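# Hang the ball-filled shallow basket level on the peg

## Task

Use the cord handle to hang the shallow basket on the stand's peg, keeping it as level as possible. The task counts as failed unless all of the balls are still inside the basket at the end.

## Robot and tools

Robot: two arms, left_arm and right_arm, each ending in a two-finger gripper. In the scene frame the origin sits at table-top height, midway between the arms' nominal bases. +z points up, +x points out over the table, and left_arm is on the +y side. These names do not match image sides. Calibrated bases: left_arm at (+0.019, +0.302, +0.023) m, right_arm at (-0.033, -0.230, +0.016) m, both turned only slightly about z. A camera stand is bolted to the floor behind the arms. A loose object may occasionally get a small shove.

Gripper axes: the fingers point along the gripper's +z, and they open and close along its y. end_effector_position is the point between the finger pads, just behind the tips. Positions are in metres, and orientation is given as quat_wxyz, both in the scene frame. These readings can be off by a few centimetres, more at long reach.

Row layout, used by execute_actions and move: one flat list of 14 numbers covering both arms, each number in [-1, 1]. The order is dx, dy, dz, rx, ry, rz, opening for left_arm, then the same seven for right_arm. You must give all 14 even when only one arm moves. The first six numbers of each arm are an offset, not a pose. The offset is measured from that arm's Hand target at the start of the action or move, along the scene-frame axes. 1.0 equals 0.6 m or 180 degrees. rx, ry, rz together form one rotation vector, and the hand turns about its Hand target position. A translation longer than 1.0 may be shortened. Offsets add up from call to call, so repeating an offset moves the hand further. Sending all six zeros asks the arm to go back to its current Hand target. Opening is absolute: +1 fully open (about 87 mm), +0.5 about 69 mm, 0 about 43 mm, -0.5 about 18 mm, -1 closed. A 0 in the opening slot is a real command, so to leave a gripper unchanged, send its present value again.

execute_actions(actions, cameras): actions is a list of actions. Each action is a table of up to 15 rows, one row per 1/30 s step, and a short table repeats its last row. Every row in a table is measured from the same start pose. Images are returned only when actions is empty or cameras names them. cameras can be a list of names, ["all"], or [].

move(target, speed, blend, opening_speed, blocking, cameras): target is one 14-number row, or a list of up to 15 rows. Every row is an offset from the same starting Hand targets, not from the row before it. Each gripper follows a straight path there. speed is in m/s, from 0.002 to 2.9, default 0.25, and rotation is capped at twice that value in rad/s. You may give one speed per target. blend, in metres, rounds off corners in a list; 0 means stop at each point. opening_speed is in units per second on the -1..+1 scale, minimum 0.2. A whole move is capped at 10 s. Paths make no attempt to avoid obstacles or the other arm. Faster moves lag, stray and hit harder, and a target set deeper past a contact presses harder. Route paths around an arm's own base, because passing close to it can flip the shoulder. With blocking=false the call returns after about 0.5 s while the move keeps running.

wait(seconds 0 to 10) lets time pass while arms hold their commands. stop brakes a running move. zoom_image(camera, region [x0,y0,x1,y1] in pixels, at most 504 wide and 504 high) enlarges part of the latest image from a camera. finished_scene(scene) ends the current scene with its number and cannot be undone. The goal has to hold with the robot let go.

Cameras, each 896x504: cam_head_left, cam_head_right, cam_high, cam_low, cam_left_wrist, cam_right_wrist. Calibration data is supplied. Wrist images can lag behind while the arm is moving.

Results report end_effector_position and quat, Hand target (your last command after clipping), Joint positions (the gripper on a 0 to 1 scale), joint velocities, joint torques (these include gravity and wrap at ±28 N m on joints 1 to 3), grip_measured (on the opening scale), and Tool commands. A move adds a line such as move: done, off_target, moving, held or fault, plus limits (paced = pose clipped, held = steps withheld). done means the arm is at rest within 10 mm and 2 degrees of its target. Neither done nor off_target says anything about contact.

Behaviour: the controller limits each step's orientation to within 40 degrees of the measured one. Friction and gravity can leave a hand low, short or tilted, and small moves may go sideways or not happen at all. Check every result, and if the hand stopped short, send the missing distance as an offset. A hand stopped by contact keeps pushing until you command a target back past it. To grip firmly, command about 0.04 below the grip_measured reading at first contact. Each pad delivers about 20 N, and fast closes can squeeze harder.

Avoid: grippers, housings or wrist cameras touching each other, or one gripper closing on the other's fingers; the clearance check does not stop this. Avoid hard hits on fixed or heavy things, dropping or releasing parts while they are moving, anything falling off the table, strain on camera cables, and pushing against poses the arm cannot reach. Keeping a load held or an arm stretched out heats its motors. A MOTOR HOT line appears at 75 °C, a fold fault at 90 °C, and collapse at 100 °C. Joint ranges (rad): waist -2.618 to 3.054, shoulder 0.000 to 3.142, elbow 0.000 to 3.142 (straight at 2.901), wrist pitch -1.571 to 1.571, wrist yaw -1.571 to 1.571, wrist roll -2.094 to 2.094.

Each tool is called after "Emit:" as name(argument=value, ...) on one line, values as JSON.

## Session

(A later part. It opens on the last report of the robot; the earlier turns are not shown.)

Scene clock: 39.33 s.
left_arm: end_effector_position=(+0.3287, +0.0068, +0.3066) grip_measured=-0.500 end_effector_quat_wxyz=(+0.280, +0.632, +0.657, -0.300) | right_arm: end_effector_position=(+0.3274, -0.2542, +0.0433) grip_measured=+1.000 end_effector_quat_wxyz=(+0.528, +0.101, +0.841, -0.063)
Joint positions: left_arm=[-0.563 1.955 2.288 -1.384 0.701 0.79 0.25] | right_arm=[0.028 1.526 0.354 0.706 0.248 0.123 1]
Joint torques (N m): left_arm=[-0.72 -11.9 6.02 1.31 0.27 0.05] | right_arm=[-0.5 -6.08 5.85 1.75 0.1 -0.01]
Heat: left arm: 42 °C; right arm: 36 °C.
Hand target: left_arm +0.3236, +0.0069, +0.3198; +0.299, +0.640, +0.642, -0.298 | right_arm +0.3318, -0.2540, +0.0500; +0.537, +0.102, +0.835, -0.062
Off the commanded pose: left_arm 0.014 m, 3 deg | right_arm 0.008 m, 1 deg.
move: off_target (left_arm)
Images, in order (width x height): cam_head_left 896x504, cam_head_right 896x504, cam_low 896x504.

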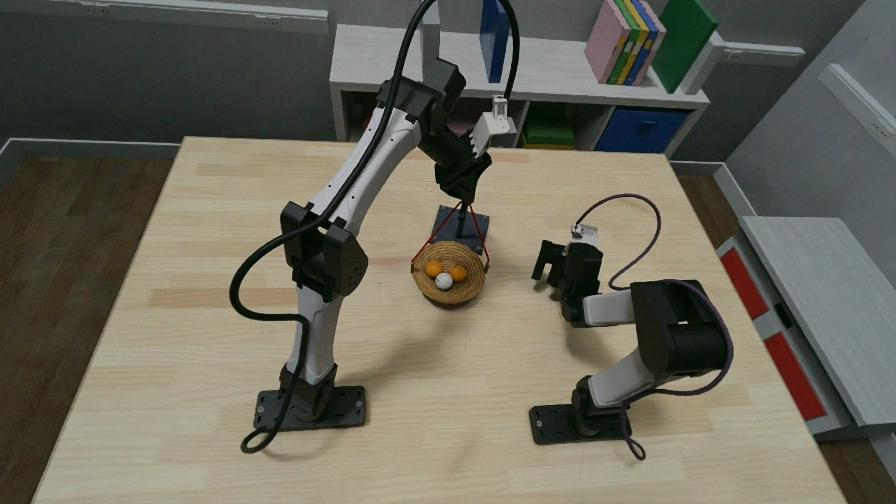

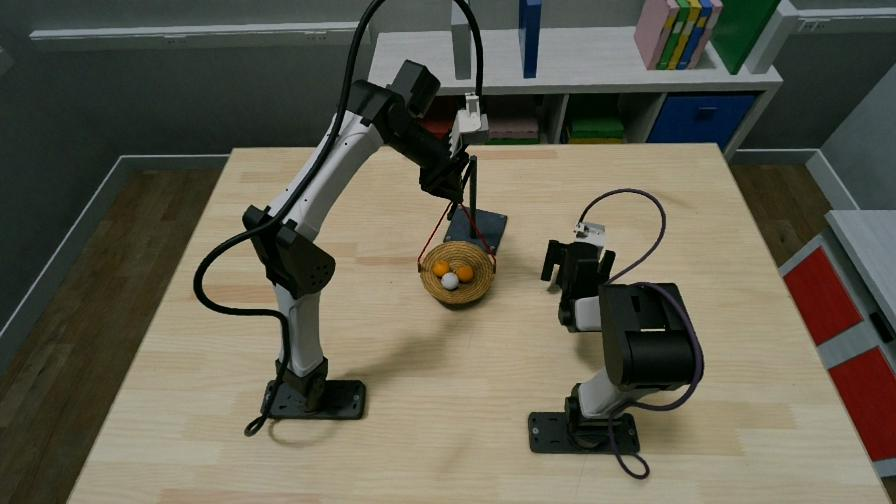

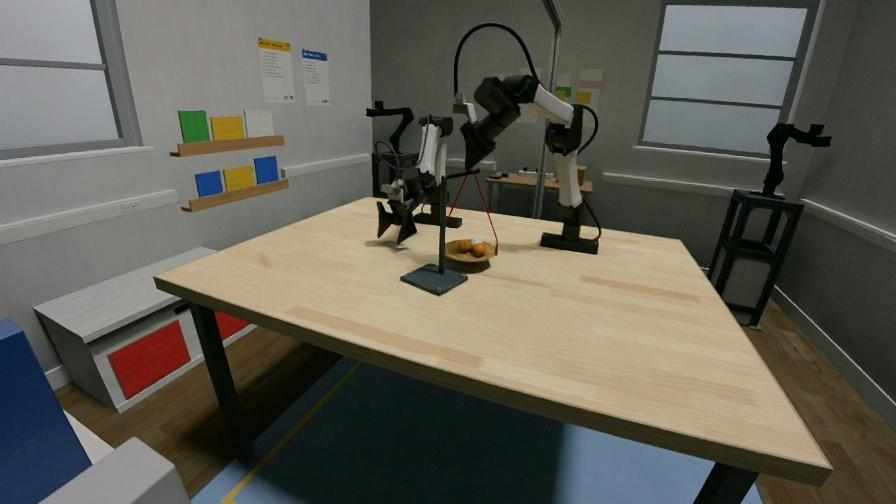

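Emit:
move(target=[[0,0.01,0.06,0,0,0,-0.4,0,0,0,0,0,0,1],[0,0.15,0.15,0,0,0,-0.4,0,0,0,0,0,0,1]], speed=0.08, blend=[0.01,0], cameras=["cam_head_left","cam_head_right","cam_low"])

Emit:
zoom_image(camera="cam_low", region=[380, 130, 540, 290])

Emit:
zoom_image(camera="cam_head_right", region=[380, 140, 540, 340])

Emit:
zoom_image(camera="cam_head_left", region=[380, 140, 540, 340])

Scene clock: 41.80 s.
left_arm: end_effector_position=(+0.3310, +0.0933, +0.4027) grip_measured=-0.400 end_effector_quat_wxyz=(+0.395, +0.587, +0.647, -0.284) | right_arm: end_effector_position=(+0.3274, -0.2542, +0.0433) grip_measured=+1.000 end_effector_quat_wxyz=(+0.528, +0.101, +0.841, -0.063)
Joint positions: left_arm=[-0.309 1.841 2.501 -1.565 0.838 0.873 0.3] | right_arm=[0.028 1.526 0.354 0.706 0.248 0.123 1]
Joint torques (N m): left_arm=[0.2 -9.11 4.78 1.22 0.32 0.16] | right_arm=[-0.42 -6.12 5.9 1.72 0.09 -0.06]
Heat: left arm: 42 °C; right arm: 36 °C.
Hand target: left_arm +0.3236, +0.0969, +0.4097; +0.299, +0.640, +0.642, -0.298 | right_arm +0.3318, -0.2540, +0.0500; +0.537, +0.102, +0.835, -0.062
Off the commanded pose: left_arm 0.011 m, 13 deg | right_arm 0.008 m, 1 deg.
joint sent to its limit (left arm) — joint 4 (wrist pitch), lower limit. The joint targets are off in orientation, not in position.
move: off_target (left_arm)
Images, in order (width x height): cam_head_left 896x504, cam_head_right 896x504, cam_low 896x504.

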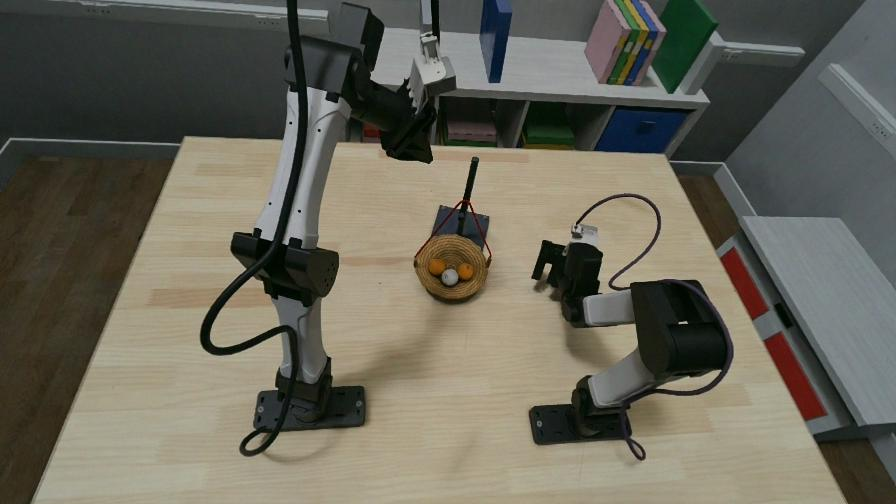

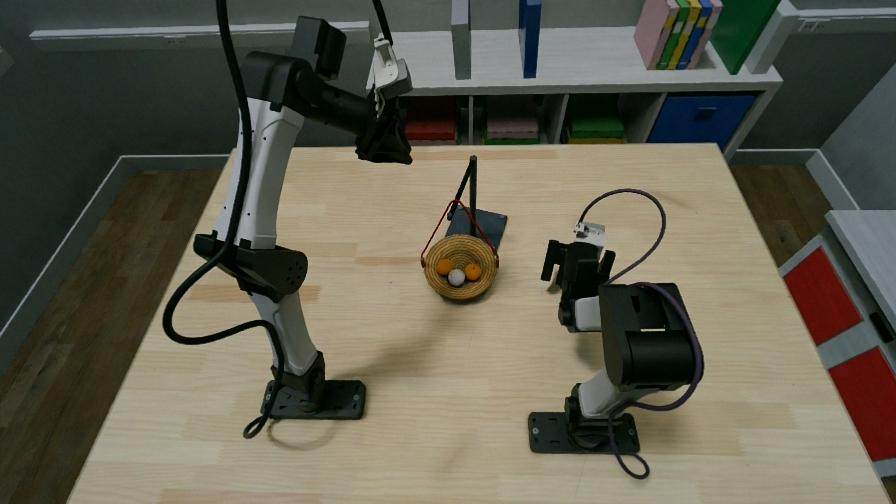

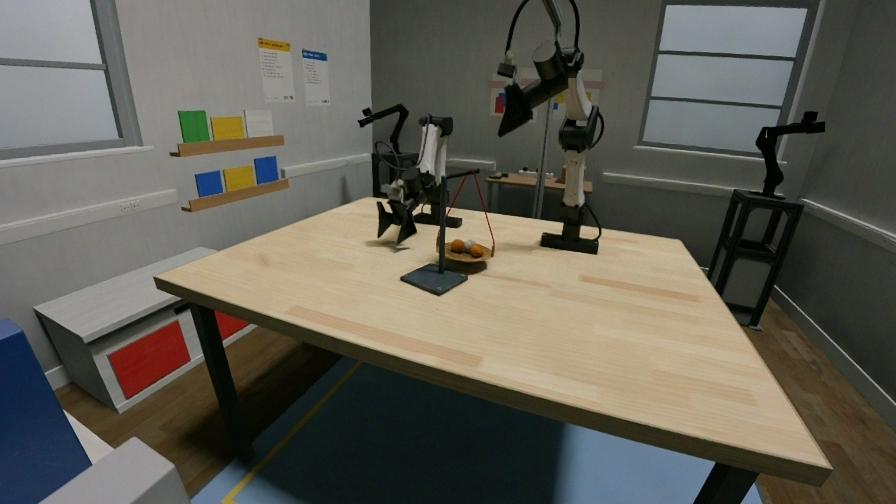

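Scaled by 3.150 from the camera's 896x504 image, which has a finer 1280x720 frame.

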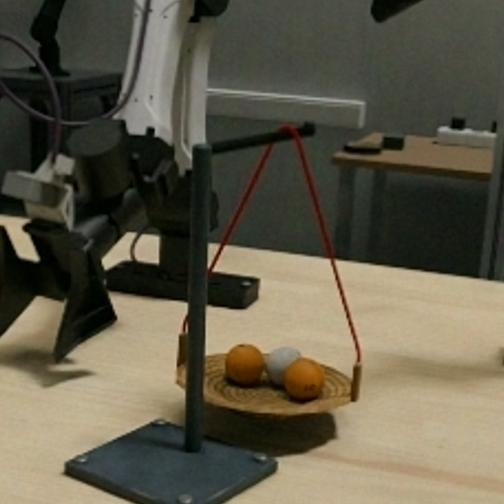

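Scaled by 2.520 from the camera's 896x504 image, which has a finer 1280x720 frame.

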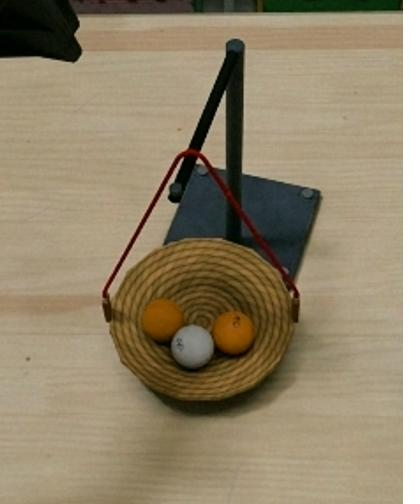

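Scaled by 2.520 from the camera's 896x504 image, which has a finer 1280x720 frame.

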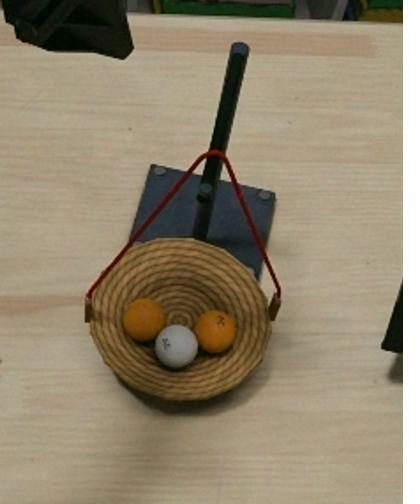

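Emit:
zoom_image(camera="cam_head_left", region=[405, 185, 505, 305])

Emit:
zoom_image(camera="cam_head_right", region=[405, 185, 505, 305])

Emit:
zoom_image(camera="cam_low", region=[425, 160, 505, 285])

Scaled by 4.200 from the camera's 896x504 image, which has a finer 1280x720 frame.

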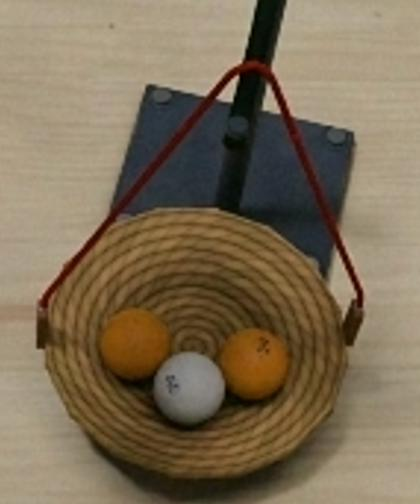

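Scaled by 4.200 from the camera's 896x504 image, which has a finer 1280x720 frame.

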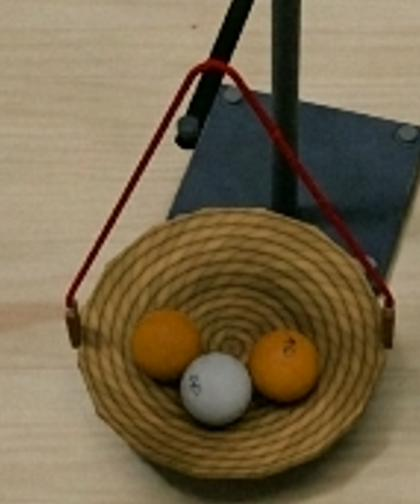

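Scaled by 4.032 from the camera's 896x504 image, which has a finer 1280x720 frame.

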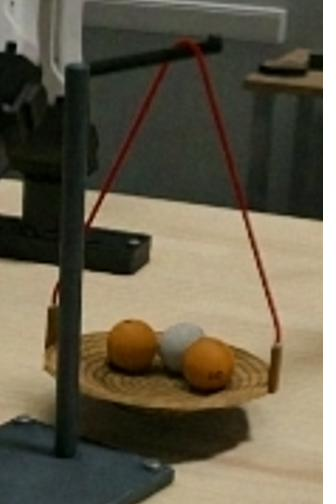

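Emit:
finished_scene(scene=2)

The scene is finished: the task was done.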